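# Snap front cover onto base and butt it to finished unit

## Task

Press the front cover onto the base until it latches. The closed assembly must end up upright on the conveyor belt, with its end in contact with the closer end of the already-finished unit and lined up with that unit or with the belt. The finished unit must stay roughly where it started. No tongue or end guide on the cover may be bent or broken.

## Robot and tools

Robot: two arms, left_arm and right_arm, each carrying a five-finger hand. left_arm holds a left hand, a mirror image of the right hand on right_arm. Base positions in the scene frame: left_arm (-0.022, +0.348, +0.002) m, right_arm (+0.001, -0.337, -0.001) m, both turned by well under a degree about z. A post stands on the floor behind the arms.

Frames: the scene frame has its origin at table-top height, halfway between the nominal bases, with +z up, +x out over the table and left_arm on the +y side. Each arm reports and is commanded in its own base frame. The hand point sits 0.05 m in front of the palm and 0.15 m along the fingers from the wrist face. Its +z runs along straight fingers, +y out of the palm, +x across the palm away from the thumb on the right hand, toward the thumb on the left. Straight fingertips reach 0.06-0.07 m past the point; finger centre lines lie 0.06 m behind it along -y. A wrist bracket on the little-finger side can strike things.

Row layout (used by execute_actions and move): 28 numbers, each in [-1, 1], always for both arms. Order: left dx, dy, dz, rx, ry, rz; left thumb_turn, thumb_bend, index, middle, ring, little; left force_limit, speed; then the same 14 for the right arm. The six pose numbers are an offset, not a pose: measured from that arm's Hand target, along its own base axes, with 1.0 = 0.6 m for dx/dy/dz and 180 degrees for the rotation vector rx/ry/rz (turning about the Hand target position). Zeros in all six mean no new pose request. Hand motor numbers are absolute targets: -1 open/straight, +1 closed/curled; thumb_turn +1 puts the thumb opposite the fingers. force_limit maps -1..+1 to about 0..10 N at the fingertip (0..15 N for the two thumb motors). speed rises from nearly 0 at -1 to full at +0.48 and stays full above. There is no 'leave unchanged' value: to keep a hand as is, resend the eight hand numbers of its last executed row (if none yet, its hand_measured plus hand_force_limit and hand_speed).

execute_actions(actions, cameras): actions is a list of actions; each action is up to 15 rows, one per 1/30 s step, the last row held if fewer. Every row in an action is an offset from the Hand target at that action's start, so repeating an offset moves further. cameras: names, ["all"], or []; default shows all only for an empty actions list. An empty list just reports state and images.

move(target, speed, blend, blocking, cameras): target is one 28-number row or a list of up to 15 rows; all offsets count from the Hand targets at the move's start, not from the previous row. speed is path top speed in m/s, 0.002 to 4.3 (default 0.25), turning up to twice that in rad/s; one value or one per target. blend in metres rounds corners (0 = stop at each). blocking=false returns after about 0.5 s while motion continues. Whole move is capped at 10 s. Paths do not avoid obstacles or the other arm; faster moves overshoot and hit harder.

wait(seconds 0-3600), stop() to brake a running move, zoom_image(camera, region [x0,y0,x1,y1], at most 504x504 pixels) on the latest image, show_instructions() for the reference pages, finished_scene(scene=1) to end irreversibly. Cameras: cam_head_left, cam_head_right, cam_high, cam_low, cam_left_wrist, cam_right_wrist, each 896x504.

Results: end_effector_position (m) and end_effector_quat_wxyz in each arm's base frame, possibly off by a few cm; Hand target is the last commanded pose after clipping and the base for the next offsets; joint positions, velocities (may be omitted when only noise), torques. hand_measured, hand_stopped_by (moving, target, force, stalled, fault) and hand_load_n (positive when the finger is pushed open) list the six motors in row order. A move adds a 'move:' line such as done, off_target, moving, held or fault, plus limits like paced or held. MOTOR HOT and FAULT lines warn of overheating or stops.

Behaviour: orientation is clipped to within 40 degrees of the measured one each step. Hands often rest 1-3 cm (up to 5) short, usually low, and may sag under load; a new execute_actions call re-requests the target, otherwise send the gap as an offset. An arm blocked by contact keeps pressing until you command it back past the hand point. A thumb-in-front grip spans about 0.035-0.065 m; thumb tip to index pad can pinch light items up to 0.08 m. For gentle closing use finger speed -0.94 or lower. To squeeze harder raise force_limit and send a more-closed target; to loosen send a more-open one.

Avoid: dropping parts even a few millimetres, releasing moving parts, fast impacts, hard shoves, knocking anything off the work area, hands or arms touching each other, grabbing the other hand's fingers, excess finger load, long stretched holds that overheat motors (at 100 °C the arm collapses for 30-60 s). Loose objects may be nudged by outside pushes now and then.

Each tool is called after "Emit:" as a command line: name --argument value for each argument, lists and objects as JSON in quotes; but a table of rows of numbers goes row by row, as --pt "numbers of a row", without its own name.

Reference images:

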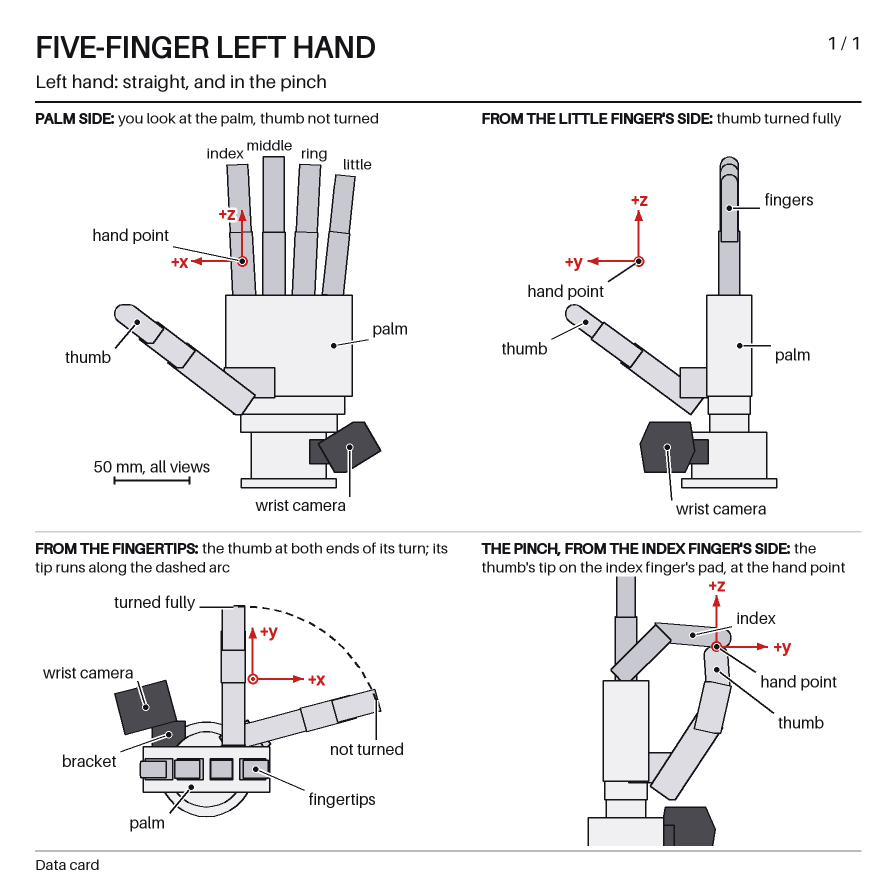

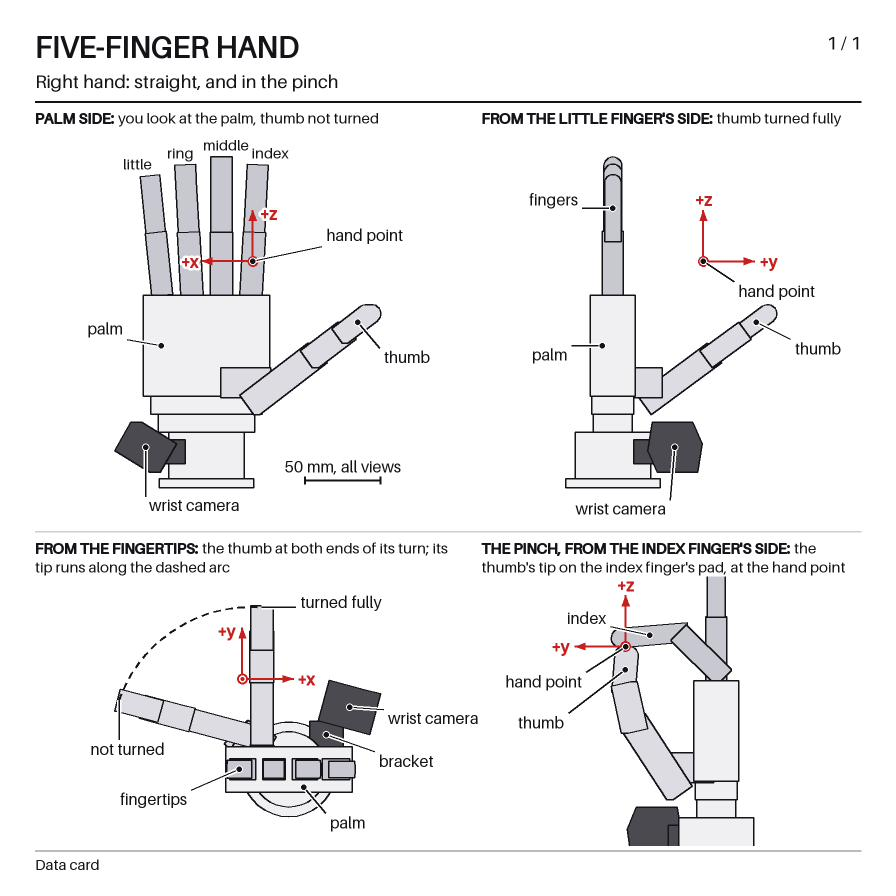

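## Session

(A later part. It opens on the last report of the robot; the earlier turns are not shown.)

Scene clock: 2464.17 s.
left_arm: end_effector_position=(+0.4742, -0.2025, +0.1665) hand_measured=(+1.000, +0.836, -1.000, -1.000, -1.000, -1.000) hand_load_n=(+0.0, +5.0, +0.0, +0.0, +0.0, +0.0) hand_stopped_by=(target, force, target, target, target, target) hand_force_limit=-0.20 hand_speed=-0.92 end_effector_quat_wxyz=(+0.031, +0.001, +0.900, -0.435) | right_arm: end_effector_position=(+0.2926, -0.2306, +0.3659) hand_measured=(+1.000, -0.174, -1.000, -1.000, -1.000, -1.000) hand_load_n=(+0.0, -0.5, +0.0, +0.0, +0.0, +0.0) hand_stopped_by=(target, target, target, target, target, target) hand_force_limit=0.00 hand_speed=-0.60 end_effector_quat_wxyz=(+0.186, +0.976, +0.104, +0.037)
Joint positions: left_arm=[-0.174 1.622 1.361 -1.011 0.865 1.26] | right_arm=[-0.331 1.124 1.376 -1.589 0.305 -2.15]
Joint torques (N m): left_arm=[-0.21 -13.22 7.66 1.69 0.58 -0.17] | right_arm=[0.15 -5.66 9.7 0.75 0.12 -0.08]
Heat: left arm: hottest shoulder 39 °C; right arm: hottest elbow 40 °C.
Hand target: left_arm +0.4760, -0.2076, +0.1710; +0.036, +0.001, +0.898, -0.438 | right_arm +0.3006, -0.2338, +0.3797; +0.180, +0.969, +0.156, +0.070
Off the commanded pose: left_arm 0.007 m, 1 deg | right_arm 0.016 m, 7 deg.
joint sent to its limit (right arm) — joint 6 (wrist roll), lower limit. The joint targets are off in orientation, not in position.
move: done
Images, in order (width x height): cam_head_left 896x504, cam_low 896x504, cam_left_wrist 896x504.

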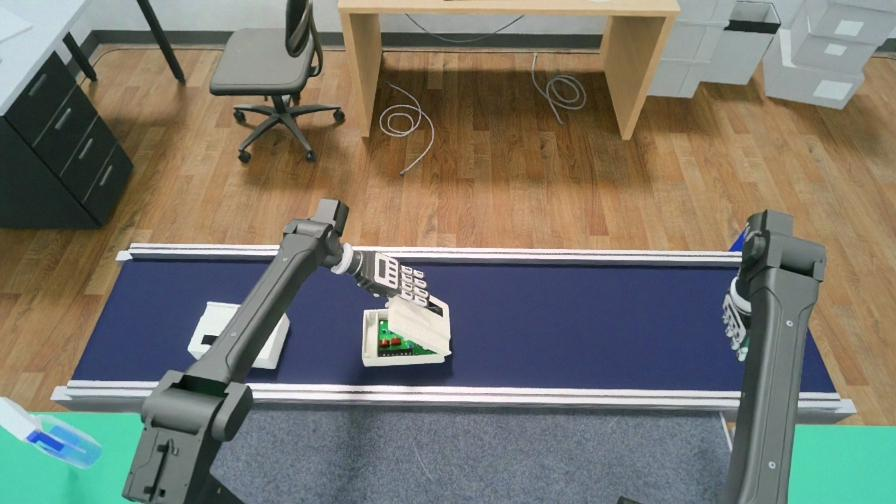

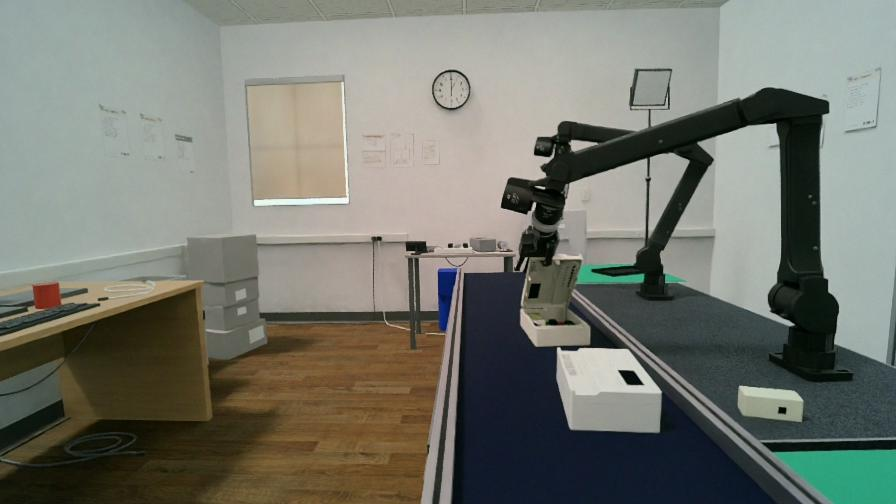

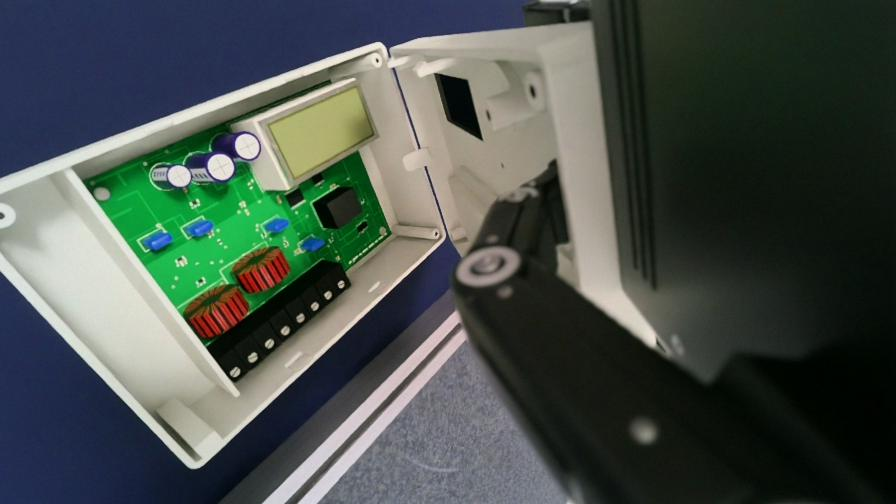

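Emit:
move --target '[0.0, 0.012, -0.008, 0.0, 0.0, 0.0, 1, 0.93, -1, -1, -1, -1, -0.2, -0.92, 0,0,0,0,0,0, 1, -0.17, -1, -1, -1, -1, 0.0, -0.6]' --speed 0.04 --cameras '["cam_low","cam_left_wrist","cam_head_left"]'

Emit:
zoom_image --camera "cam_low" --region '[490, 200, 610, 340]'

Emit:
zoom_image --camera "cam_left_wrist" --region '[350, 20, 510, 270]'

Emit:
zoom_image --camera "cam_head_left" --region '[400, 300, 460, 370]'

Scene clock: 2472.70 s.
left_arm: end_effector_position=(+0.4726, -0.2012, +0.1643) hand_measured=(+1.000, +0.836, -1.000, -1.000, -1.000, -1.000) hand_load_n=(+0.5, +5.0, +0.0, +0.0, +0.0, +0.0) hand_stopped_by=(target, force, target, target, target, target) hand_force_limit=-0.20 hand_speed=-0.92 end_effector_quat_wxyz=(+0.029, -0.001, +0.900, -0.434) | right_arm: end_effector_position=(+0.2926, -0.2306, +0.3659) hand_measured=(+1.000, -0.174, -1.000, -1.000, -1.000, -1.000) hand_load_n=(+0.0, +0.0, +0.0, +0.0, +0.0, +0.0) hand_stopped_by=(target, target, target, target, target, target) hand_force_limit=0.00 hand_speed=-0.60 end_effector_quat_wxyz=(+0.186, +0.976, +0.104, +0.037)
Joint positions: left_arm=[-0.172 1.622 1.356 -1.011 0.865 1.259] | right_arm=[-0.331 1.124 1.376 -1.589 0.305 -2.15]
Joint torques (N m): left_arm=[0.38 -13.22 7.5 1.57 0.69 0.04] | right_arm=[0.15 -5.66 9.69 0.75 0.12 -0.08]
Heat: left arm: hottest elbow 40 °C; right arm: hottest elbow 40 °C.
Hand target: left_arm +0.4761, -0.2003, +0.1662; +0.036, +0.001, +0.898, -0.438 | right_arm +0.3006, -0.2338, +0.3797; +0.180, +0.969, +0.156, +0.070
Off the commanded pose: left_arm 0.004 m, 1 deg | right_arm 0.016 m, 7 deg.
joint sent to its limit (right arm) — joint 6 (wrist roll), lower limit. The joint targets are off in orientation, not in position.
move: done
Images, in order (width x height): cam_head_left 896x504, cam_low 896x504, cam_left_wrist 896x504.

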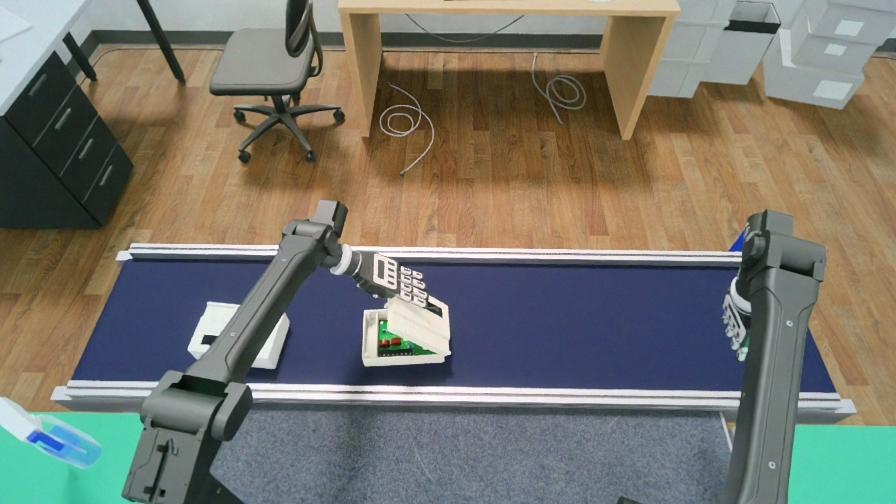

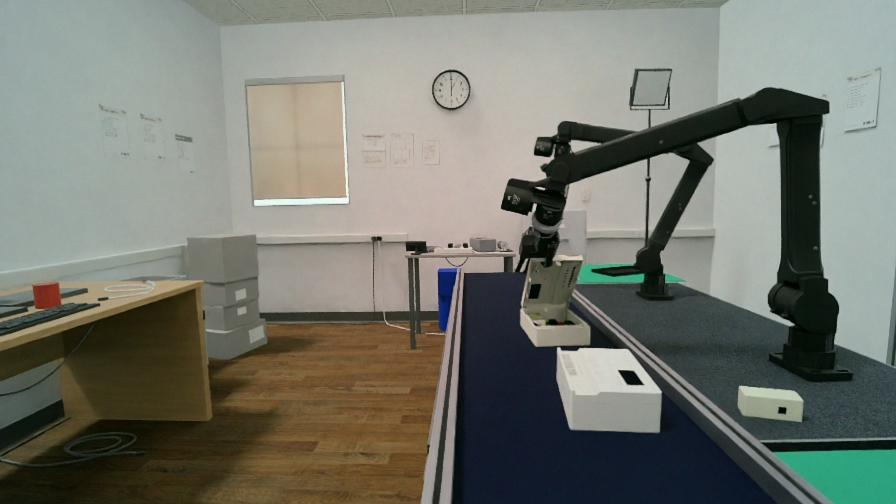

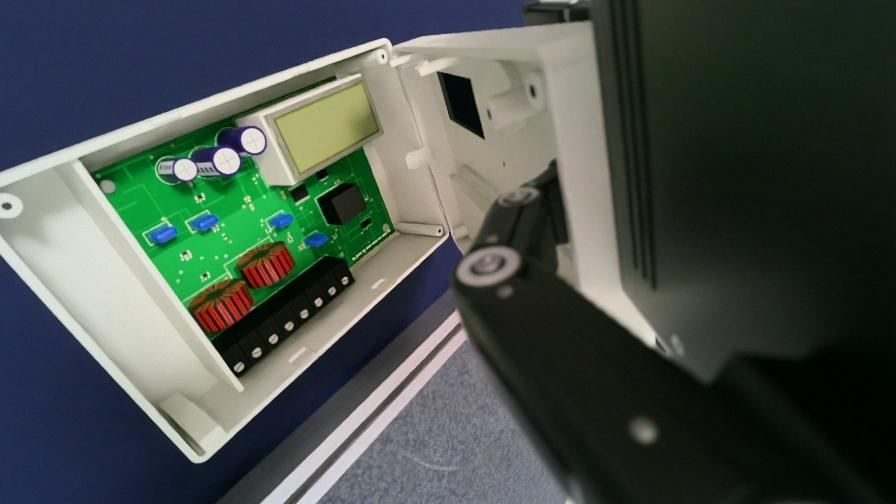

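Scaled by 3.600 from the camera's image (finer frame: 1280x720).

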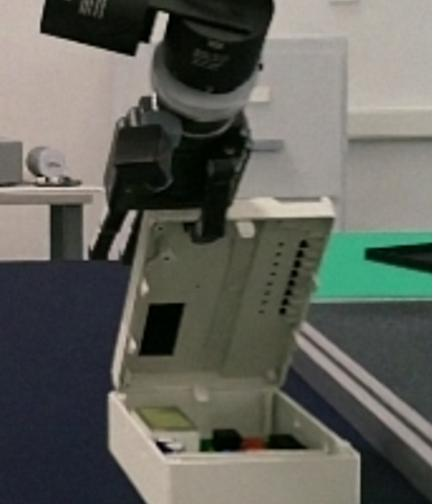

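Scaled by 2.016 from the camera's image (finer frame: 1280x720).

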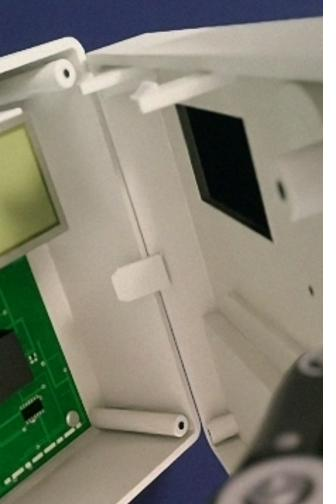

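Scaled by 7.200 from the camera's image (finer frame: 1280x720).

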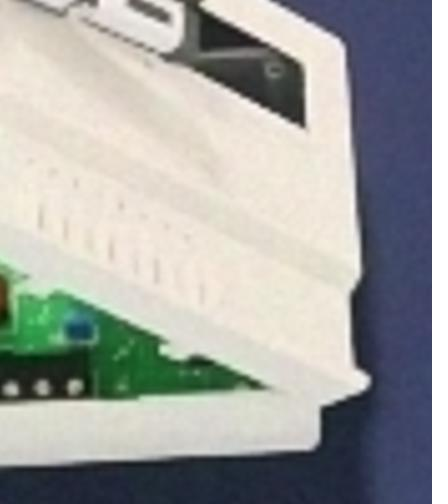

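Emit:
move --target '[0.0, 0.026, -0.003, -0.0444, 0.0, 0.0, 1, 0.93, -1, -1, -1, -1, -0.2, -0.92, 0,0,0,0,0,0, 1, -0.17, -1, -1, -1, -1, 0.0, -0.6]' --speed 0.04 --cameras '["cam_low","cam_left_wrist","cam_head_left"]'

Emit:
zoom_image --camera "cam_low" --region '[490, 200, 610, 340]'

Emit:
zoom_image --camera "cam_left_wrist" --region '[350, 20, 510, 270]'

Emit:
zoom_image --camera "cam_head_left" --region '[400, 300, 460, 370]'

Scene clock: 2484.73 s.
left_arm: end_effector_position=(+0.4699, -0.1872, +0.1644) hand_measured=(+1.000, +0.836, -1.000, -1.000, -1.000, -1.000) hand_load_n=(+0.5, +6.0, +0.0, +0.0, +0.0, +0.5) hand_stopped_by=(target, force, target, target, target, target) hand_force_limit=-0.20 hand_speed=-0.92 end_effector_quat_wxyz=(+0.026, -0.007, +0.868, -0.495) | right_arm: end_effector_position=(+0.2926, -0.2306, +0.3659) hand_measured=(+1.000, -0.174, -1.000, -1.000, -1.000, -1.000) hand_load_n=(+0.0, +0.0, +0.0, +0.0, +0.0, +0.0) hand_stopped_by=(target, target, target, target, target, target) hand_force_limit=0.00 hand_speed=-0.60 end_effector_quat_wxyz=(+0.186, +0.976, +0.104, +0.037)
Joint positions: left_arm=[-0.1 1.622 1.309 -0.991 1.016 1.305] | right_arm=[-0.331 1.124 1.376 -1.589 0.305 -2.15]
Joint torques (N m): left_arm=[0.5 -12.22 7.39 1.43 0.95 0.13] | right_arm=[0.15 -5.66 9.68 0.76 0.12 -0.08]
Heat: left arm: hottest elbow 40 °C; right arm: hottest elbow 40 °C.
Hand target: left_arm +0.4759, -0.1849, +0.1643; +0.036, -0.002, +0.866, -0.499 | right_arm +0.3006, -0.2338, +0.3797; +0.180, +0.969, +0.156, +0.070
Off the commanded pose: left_arm 0.007 m, 1 deg | right_arm 0.016 m, 7 deg.
joint sent to its limit (right arm) — joint 6 (wrist roll), lower limit. The joint targets are off in orientation, not in position.
move: done
Images, in order (width x height): cam_head_left 896x504, cam_low 896x504, cam_left_wrist 896x504.

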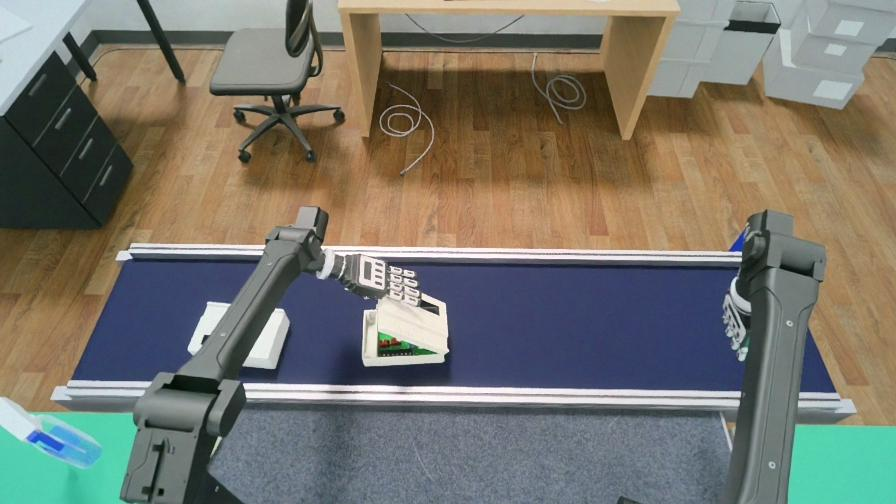

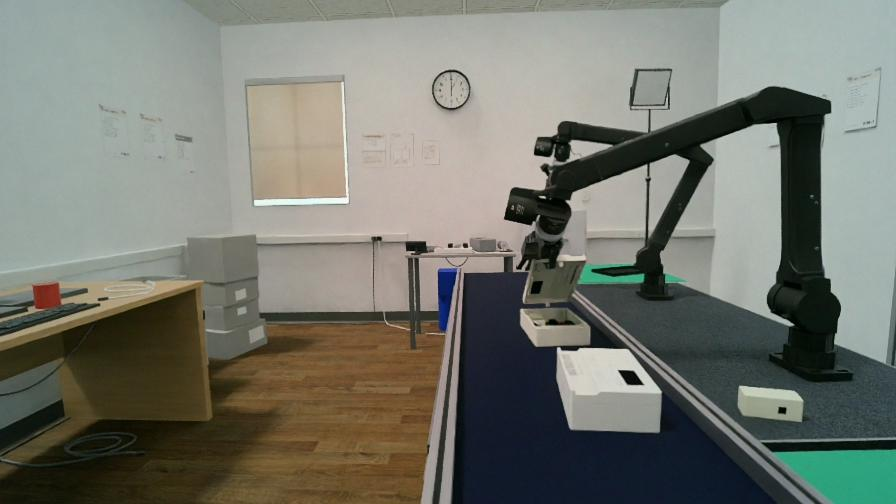

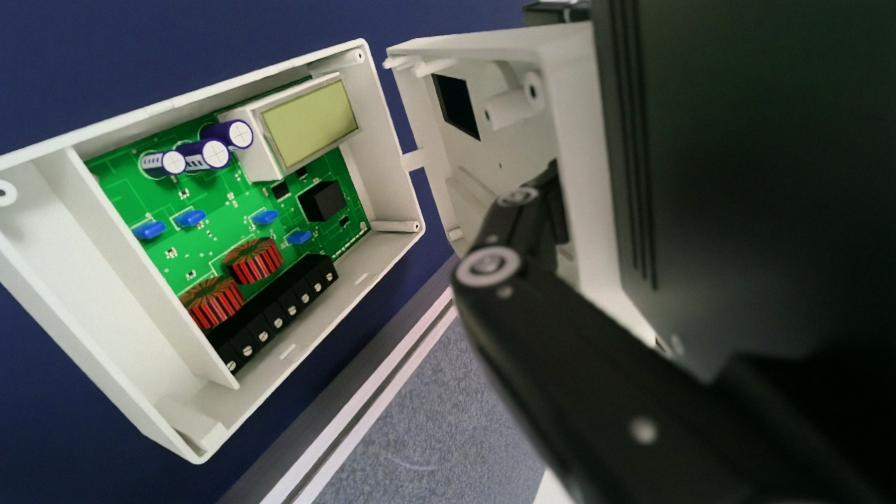

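Scaled by 3.600 from the camera's image (finer frame: 1280x720).

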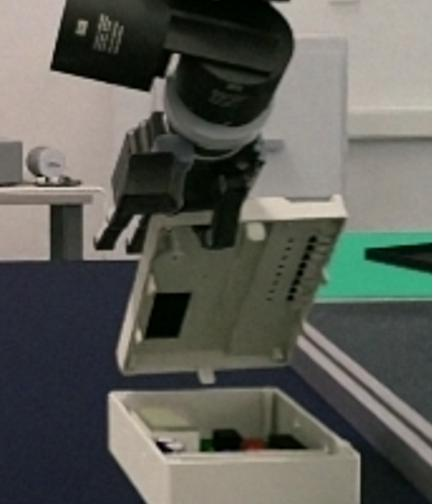

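Scaled by 2.016 from the camera's image (finer frame: 1280x720).

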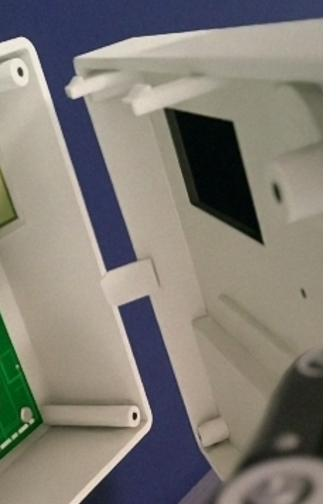

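Scaled by 7.200 from the camera's image (finer frame: 1280x720).

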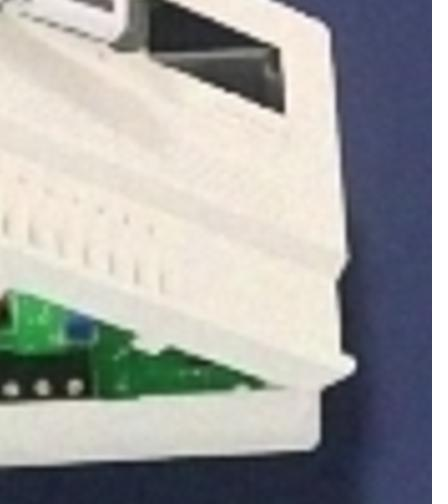

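Emit:
move --target '[0.013, 0.023, -0.036, -0.0556, 0.0, 0.0, 1, 0.93, -1, -1, -1, -1, -0.2, -0.92, 0,0,0,0,0,0, 1, -0.17, -1, -1, -1, -1, 0.0, -0.6]' --speed 0.04 --cameras '["cam_low","cam_left_wrist","cam_head_left"]'

Emit:
zoom_image --camera "cam_low" --region '[490, 200, 610, 340]'

Emit:
zoom_image --camera "cam_left_wrist" --region '[350, 20, 510, 270]'

Emit:
zoom_image --camera "cam_head_left" --region '[400, 300, 460, 370]'

Scene clock: 2491.80 s.
left_arm: end_effector_position=(+0.4785, -0.1738, +0.1428) hand_measured=(+1.000, +0.836, -1.000, -1.000, -1.000, -1.000) hand_load_n=(+0.5, +6.0, +0.0, +0.0, +0.0, +0.0) hand_stopped_by=(target, force, target, target, target, target) hand_force_limit=-0.20 hand_speed=-0.92 end_effector_quat_wxyz=(+0.026, -0.010, +0.822, -0.569) | right_arm: end_effector_position=(+0.2926, -0.2306, +0.3659) hand_measured=(+1.000, -0.174, -1.000, -1.000, -1.000, -1.000) hand_load_n=(+0.0, +0.0, +0.0, +0.0, +0.0, +0.0) hand_stopped_by=(target, target, target, target, target, target) hand_force_limit=0.00 hand_speed=-0.60 end_effector_quat_wxyz=(+0.186, +0.976, +0.104, +0.037)
Joint positions: left_arm=[-0.023 1.69 1.264 -0.93 1.204 1.375] | right_arm=[-0.331 1.124 1.376 -1.589 0.305 -2.15]
Joint torques (N m): left_arm=[0.38 -12.28 6.95 1.4 1.03 0.14] | right_arm=[0.15 -5.66 9.69 0.75 0.12 -0.08]
Heat: left arm: hottest elbow 39 °C; right arm: hottest elbow 40 °C.
Hand target: left_arm +0.4838, -0.1711, +0.1427; +0.036, -0.005, +0.819, -0.573 | right_arm +0.3006, -0.2338, +0.3797; +0.180, +0.969, +0.156, +0.070
Off the commanded pose: left_arm 0.006 m, 1 deg | right_arm 0.016 m, 7 deg.
joint sent to its limit (right arm) — joint 6 (wrist roll), lower limit. The joint targets are off in orientation, not in position.
move: done
Images, in order (width x height): cam_head_left 896x504, cam_low 896x504, cam_left_wrist 896x504.

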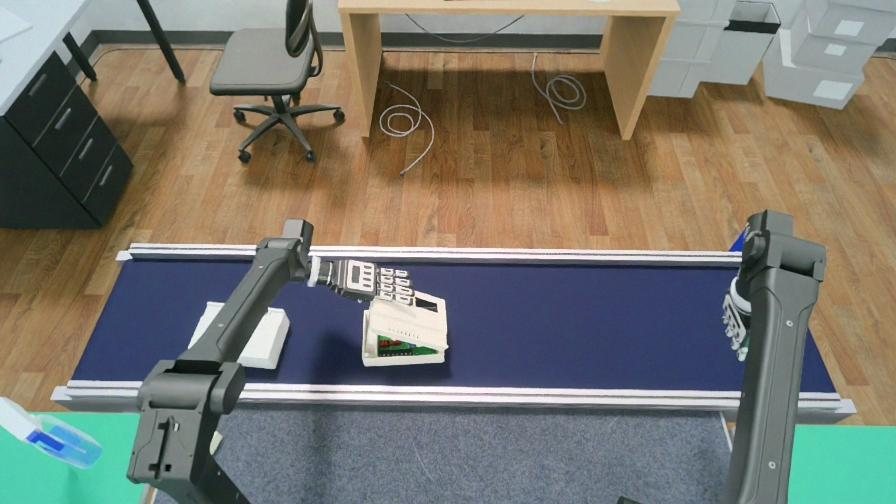

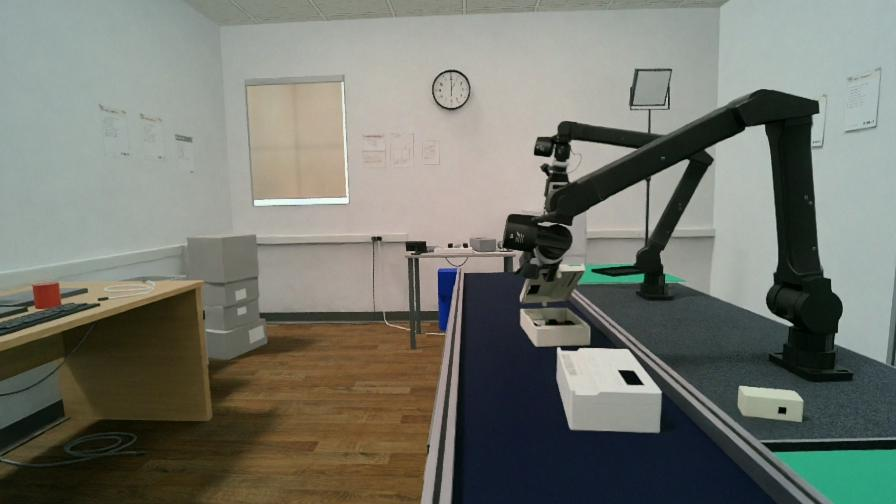

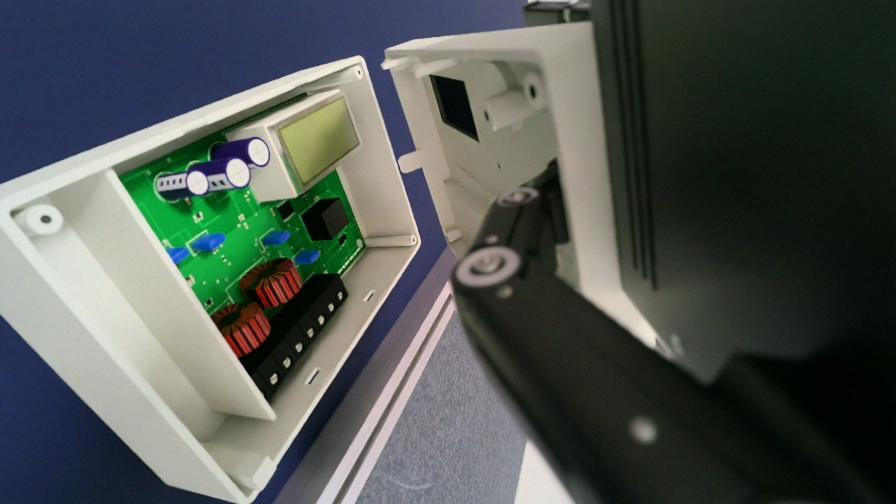

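Scaled by 3.600 from the camera's image (finer frame: 1280x720).

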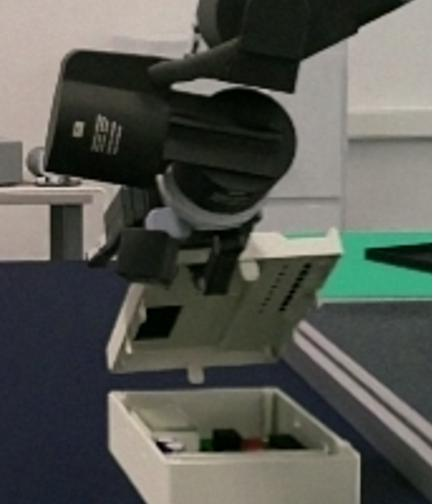

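Scaled by 2.016 from the camera's image (finer frame: 1280x720).

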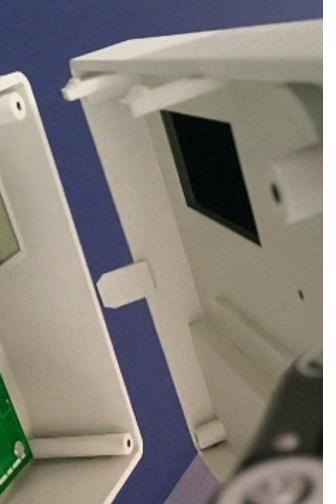

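Scaled by 7.200 from the camera's image (finer frame: 1280x720).

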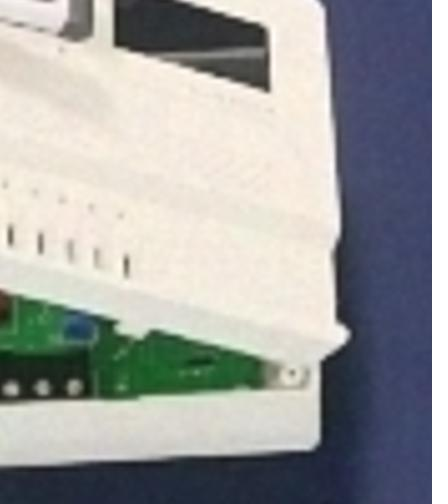

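Emit:
move --target '[-0.004, -0.002, -0.018, 0.0, -0.012, 0.0, 1, 0.93, -1, -1, -1, -1, -0.2, -0.92, 0,0,0,0,0,0, 1, -0.17, -1, -1, -1, -1, 0.0, -0.6]' --speed 0.04 --cameras '["cam_low","cam_left_wrist","cam_head_left"]'

Emit:
zoom_image --camera "cam_low" --region '[490, 200, 610, 340]'

Emit:
zoom_image --camera "cam_left_wrist" --region '[350, 20, 510, 270]'

Emit:
zoom_image --camera "cam_head_left" --region '[400, 300, 460, 370]'

Scene clock: 2502.03 s.
left_arm: end_effector_position=(+0.4770, -0.1738, +0.1268) hand_measured=(+1.000, +0.836, -1.000, -1.000, -1.000, -1.000) hand_load_n=(+0.5, +6.5, +0.0, -0.5, +0.0, +0.0) hand_stopped_by=(target, force, target, target, target, target) hand_force_limit=-0.20 hand_speed=-0.92 end_effector_quat_wxyz=(+0.039, -0.001, +0.821, -0.570) | right_arm: end_effector_position=(+0.2926, -0.2306, +0.3659) hand_measured=(+1.000, -0.174, -1.000, -1.000, -1.000, -1.000) hand_load_n=(-0.5, +0.0, +0.0, +0.0, +0.0, +0.0) hand_stopped_by=(target, target, target, target, target, target) hand_force_limit=0.00 hand_speed=-0.60 end_effector_quat_wxyz=(+0.186, +0.976, +0.104, +0.037)
Joint positions: left_arm=[-0.023 1.69 1.217 -0.852 1.204 1.376] | right_arm=[-0.331 1.124 1.376 -1.589 0.305 -2.15]
Joint torques (N m): left_arm=[0.09 -13.16 7.05 1.57 1 0.02] | right_arm=[0.15 -5.66 9.69 0.75 0.12 -0.08]
Heat: left arm: hottest elbow 39 °C; right arm: hottest elbow 40 °C.
Hand target: left_arm +0.4814, -0.1723, +0.1319; +0.052, +0.006, +0.818, -0.573 | right_arm +0.3006, -0.2338, +0.3797; +0.180, +0.969, +0.156, +0.070
Off the commanded pose: left_arm 0.007 m, 2 deg | right_arm 0.016 m, 7 deg.
joint sent to its limit (right arm) — joint 6 (wrist roll), lower limit. The joint targets are off in orientation, not in position.
move: done
Images, in order (width x height): cam_head_left 896x504, cam_low 896x504, cam_left_wrist 896x504.

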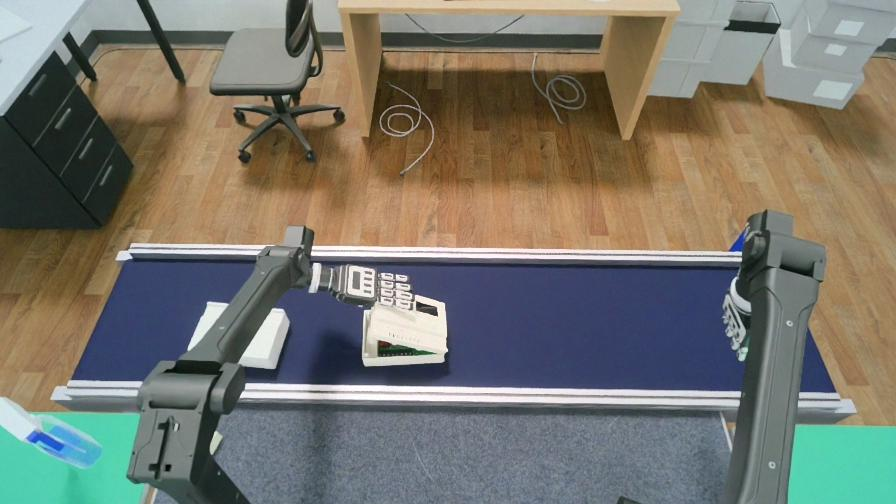

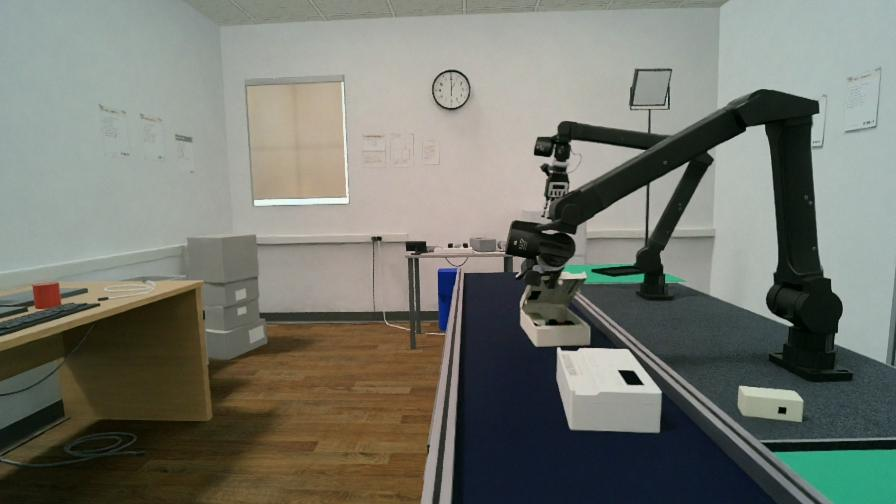

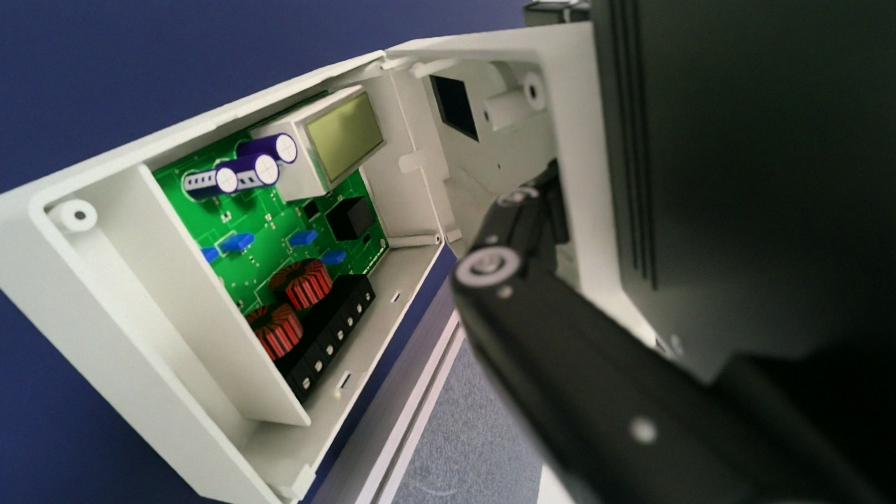

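Scaled by 3.600 from the camera's image (finer frame: 1280x720).

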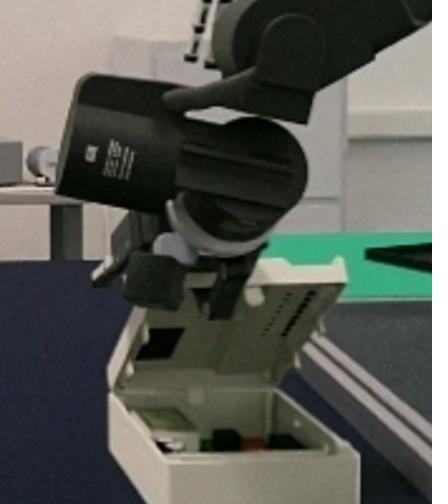

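Scaled by 2.016 from the camera's image (finer frame: 1280x720).

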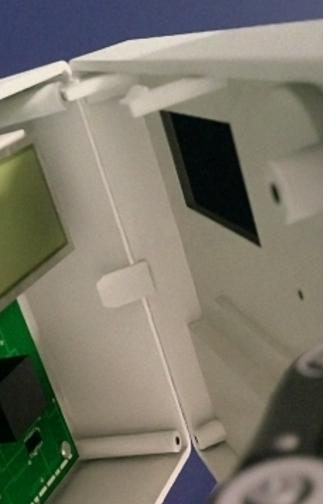

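Scaled by 7.200 from the camera's image (finer frame: 1280x720).

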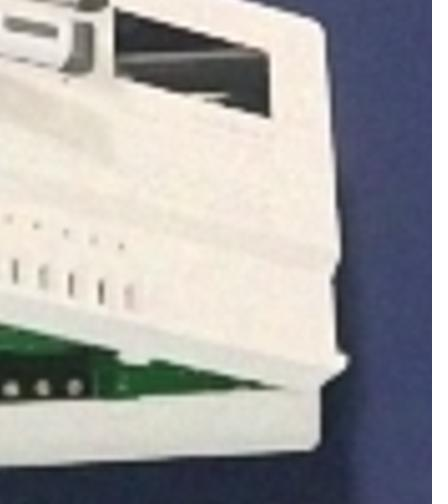

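Emit:
move --target '[0.0, 0.003, 0.001, 0.0, 0.0, 0.0, 1, 0.76, -1, -1, -1, -1, -0.2, -0.92, 0,0,0,0,0,0, 1, -0.17, -1, -1, -1, -1, 0.0, -0.6]' --speed 0.02 --cameras '["cam_low","cam_left_wrist","cam_head_left"]'

Emit:
zoom_image --camera "cam_low" --region '[490, 200, 610, 340]'

Emit:
zoom_image --camera "cam_left_wrist" --region '[350, 20, 510, 270]'

Emit:
zoom_image --camera "cam_head_left" --region '[340, 260, 460, 370]'

Scene clock: 2518.77 s.
left_arm: end_effector_position=(+0.4771, -0.1736, +0.1273) hand_measured=(+1.000, +0.760, -1.000, -1.000, -1.000, -1.000) hand_load_n=(+0.0, +0.5, +0.0, +0.0, +0.0, +0.0) hand_stopped_by=(target, target, target, target, target, target) hand_force_limit=-0.20 hand_speed=-0.92 end_effector_quat_wxyz=(+0.040, -0.001, +0.820, -0.571) | right_arm: end_effector_position=(+0.2926, -0.2306, +0.3659) hand_measured=(+1.000, -0.174, -1.000, -1.000, -1.000, -1.000) hand_load_n=(+0.0, +0.0, +0.0, +0.0, +0.0, +0.0) hand_stopped_by=(target, target, target, target, target, target) hand_force_limit=0.00 hand_speed=-0.60 end_effector_quat_wxyz=(+0.186, +0.976, +0.104, +0.037)
Joint positions: left_arm=[-0.022 1.69 1.217 -0.852 1.207 1.377] | right_arm=[-0.331 1.124 1.376 -1.589 0.305 -2.15]
Joint torques (N m): left_arm=[0.56 -13.8 7.12 1.16 0.9 0.13] | right_arm=[0.15 -5.6 9.7 0.75 0.12 -0.08]
Heat: left arm: hottest elbow 39 °C; right arm: hottest elbow 40 °C.
Hand target: left_arm +0.4815, -0.1703, +0.1325; +0.052, +0.006, +0.818, -0.573 | right_arm +0.3006, -0.2338, +0.3797; +0.180, +0.969, +0.156, +0.070
Off the commanded pose: left_arm 0.007 m, 2 deg | right_arm 0.016 m, 7 deg.
joint sent to its limit (right arm) — joint 6 (wrist roll), lower limit. The joint targets are off in orientation, not in position.
move: done
Images, in order (width x height): cam_head_left 896x504, cam_low 896x504, cam_left_wrist 896x504.

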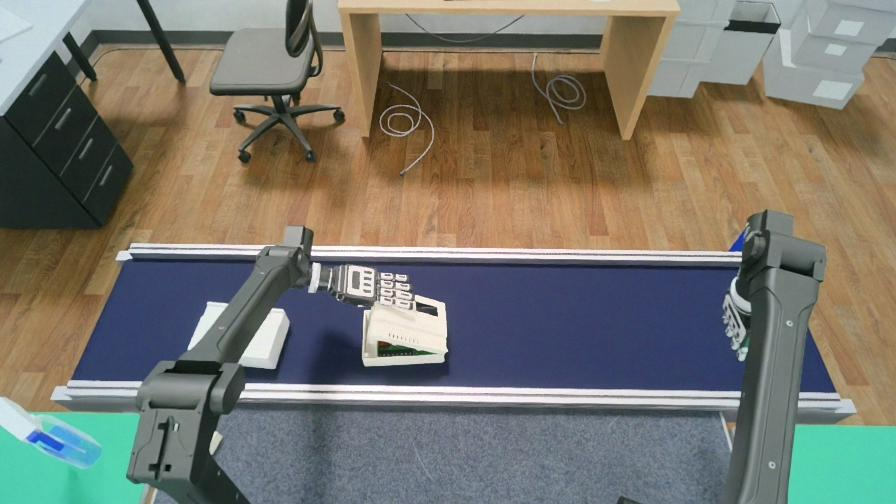

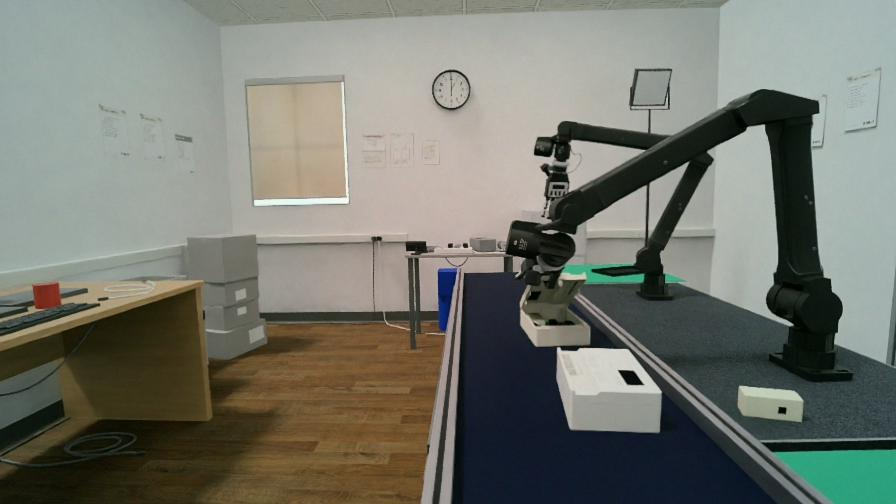

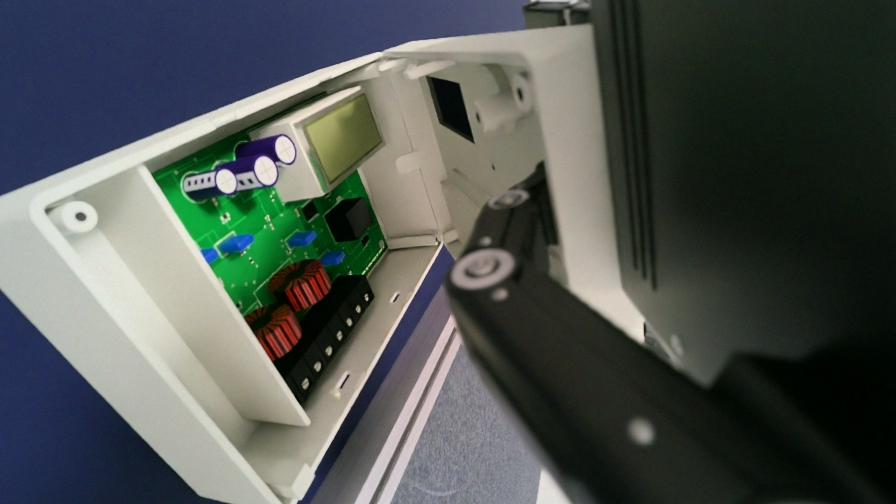

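Scaled by 3.600 from the camera's image (finer frame: 1280x720).

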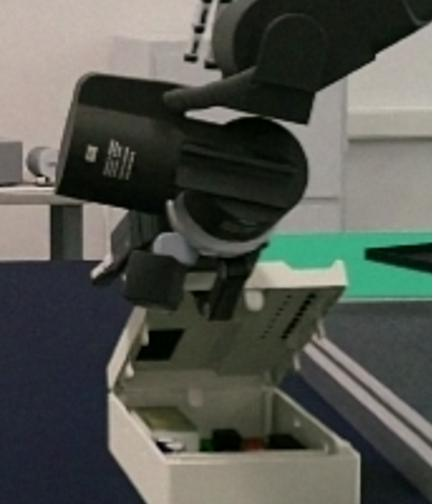

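Scaled by 2.016 from the camera's image (finer frame: 1280x720).

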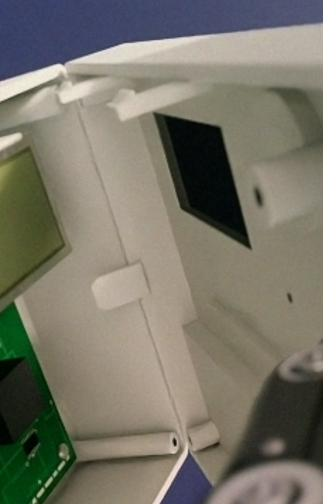

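Scaled by 4.200 from the camera's image (finer frame: 1280x720).

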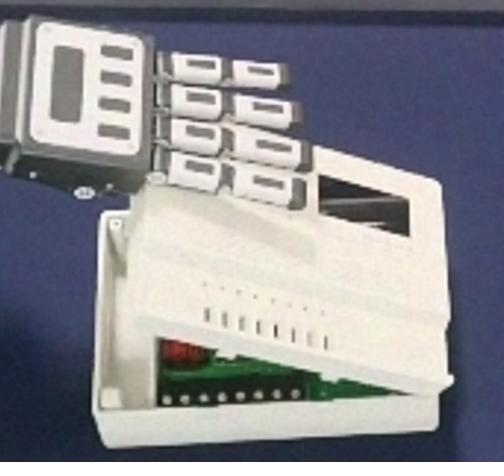

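Emit:
move --target '[0,0.005,0.0018,0,0,0,1,0.66,-1,-1,-1,-1,-0.2,-0.92,0,0,0,0,0,0,1,-0.17,-1,-1,-1,-1,0.0,-0.6]' --speed 0.03 --cameras '["cam_low","cam_left_wrist"]'

Scene clock: 2534.90 s.
left_arm: end_effector_position=(+0.4788, -0.1712, +0.1272) hand_measured=(+1.000, +0.660, -1.000, -1.000, -1.000, -1.000) hand_load_n=(+0.0, +0.5, +0.0, +0.0, +0.0, +0.0) hand_stopped_by=(target, target, target, target, target, target) hand_force_limit=-0.20 hand_speed=-0.92 end_effector_quat_wxyz=(+0.045, +0.003, +0.820, -0.571) | right_arm: end_effector_position=(+0.2926, -0.2306, +0.3659) hand_measured=(+1.000, -0.174, -1.000, -1.000, -1.000, -1.000) hand_load_n=(+0.0, +0.0, +0.0, +0.0, +0.0, +0.0) hand_stopped_by=(target, target, target, target, target, target) hand_force_limit=0.00 hand_speed=-0.60 end_effector_quat_wxyz=(+0.186, +0.976, +0.104, +0.037)
Joint positions: left_arm=[-0.017 1.69 1.217 -0.852 1.209 1.391] | right_arm=[-0.331 1.124 1.376 -1.589 0.305 -2.15]
Joint torques (N m): left_arm=[0.38 -13.27 7.41 0.43 0.88 0.16] | right_arm=[0.15 -5.66 9.69 0.75 0.12 -0.08]
Heat: left arm: hottest elbow 39 °C; right arm: hottest elbow 40 °C.
Hand target: left_arm +0.4815, -0.1673, +0.1336; +0.052, +0.006, +0.818, -0.573 | right_arm +0.3006, -0.2338, +0.3797; +0.180, +0.969, +0.156, +0.070
Off the commanded pose: left_arm 0.008 m, 1 deg | right_arm 0.016 m, 7 deg.
joint sent to its limit (right arm) — joint 6 (wrist roll), lower limit. The joint targets are off in orientation, not in position.
move: done

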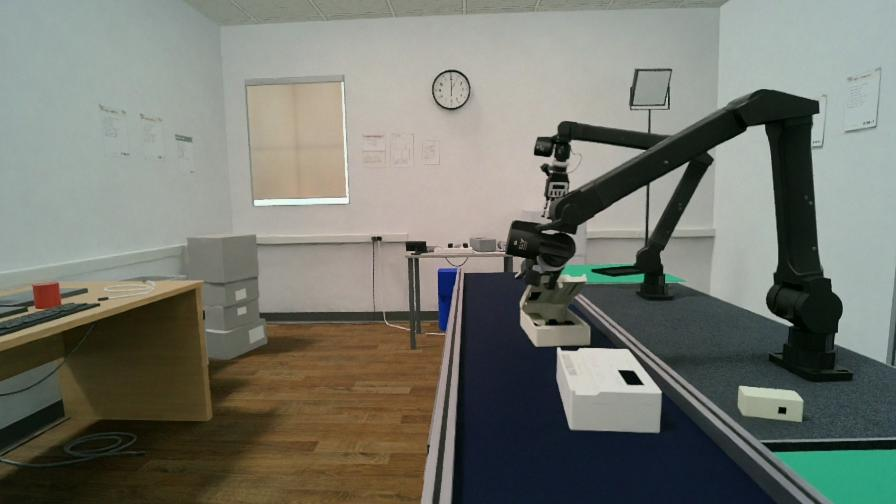

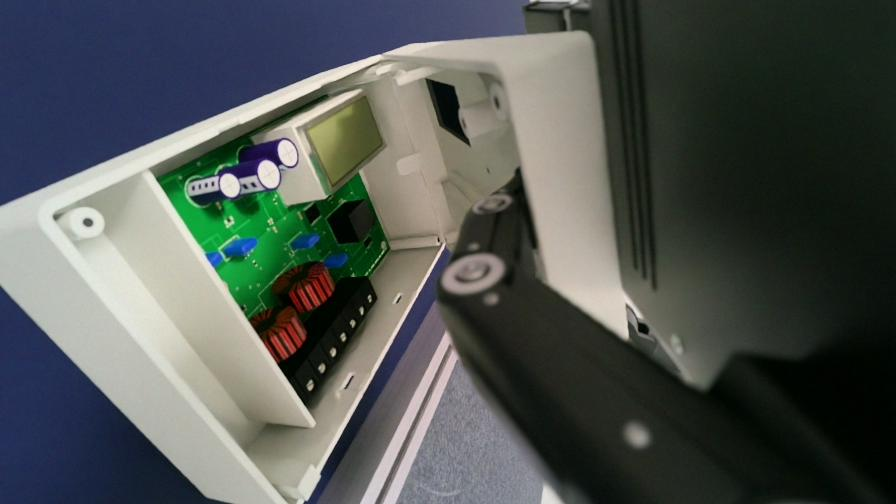

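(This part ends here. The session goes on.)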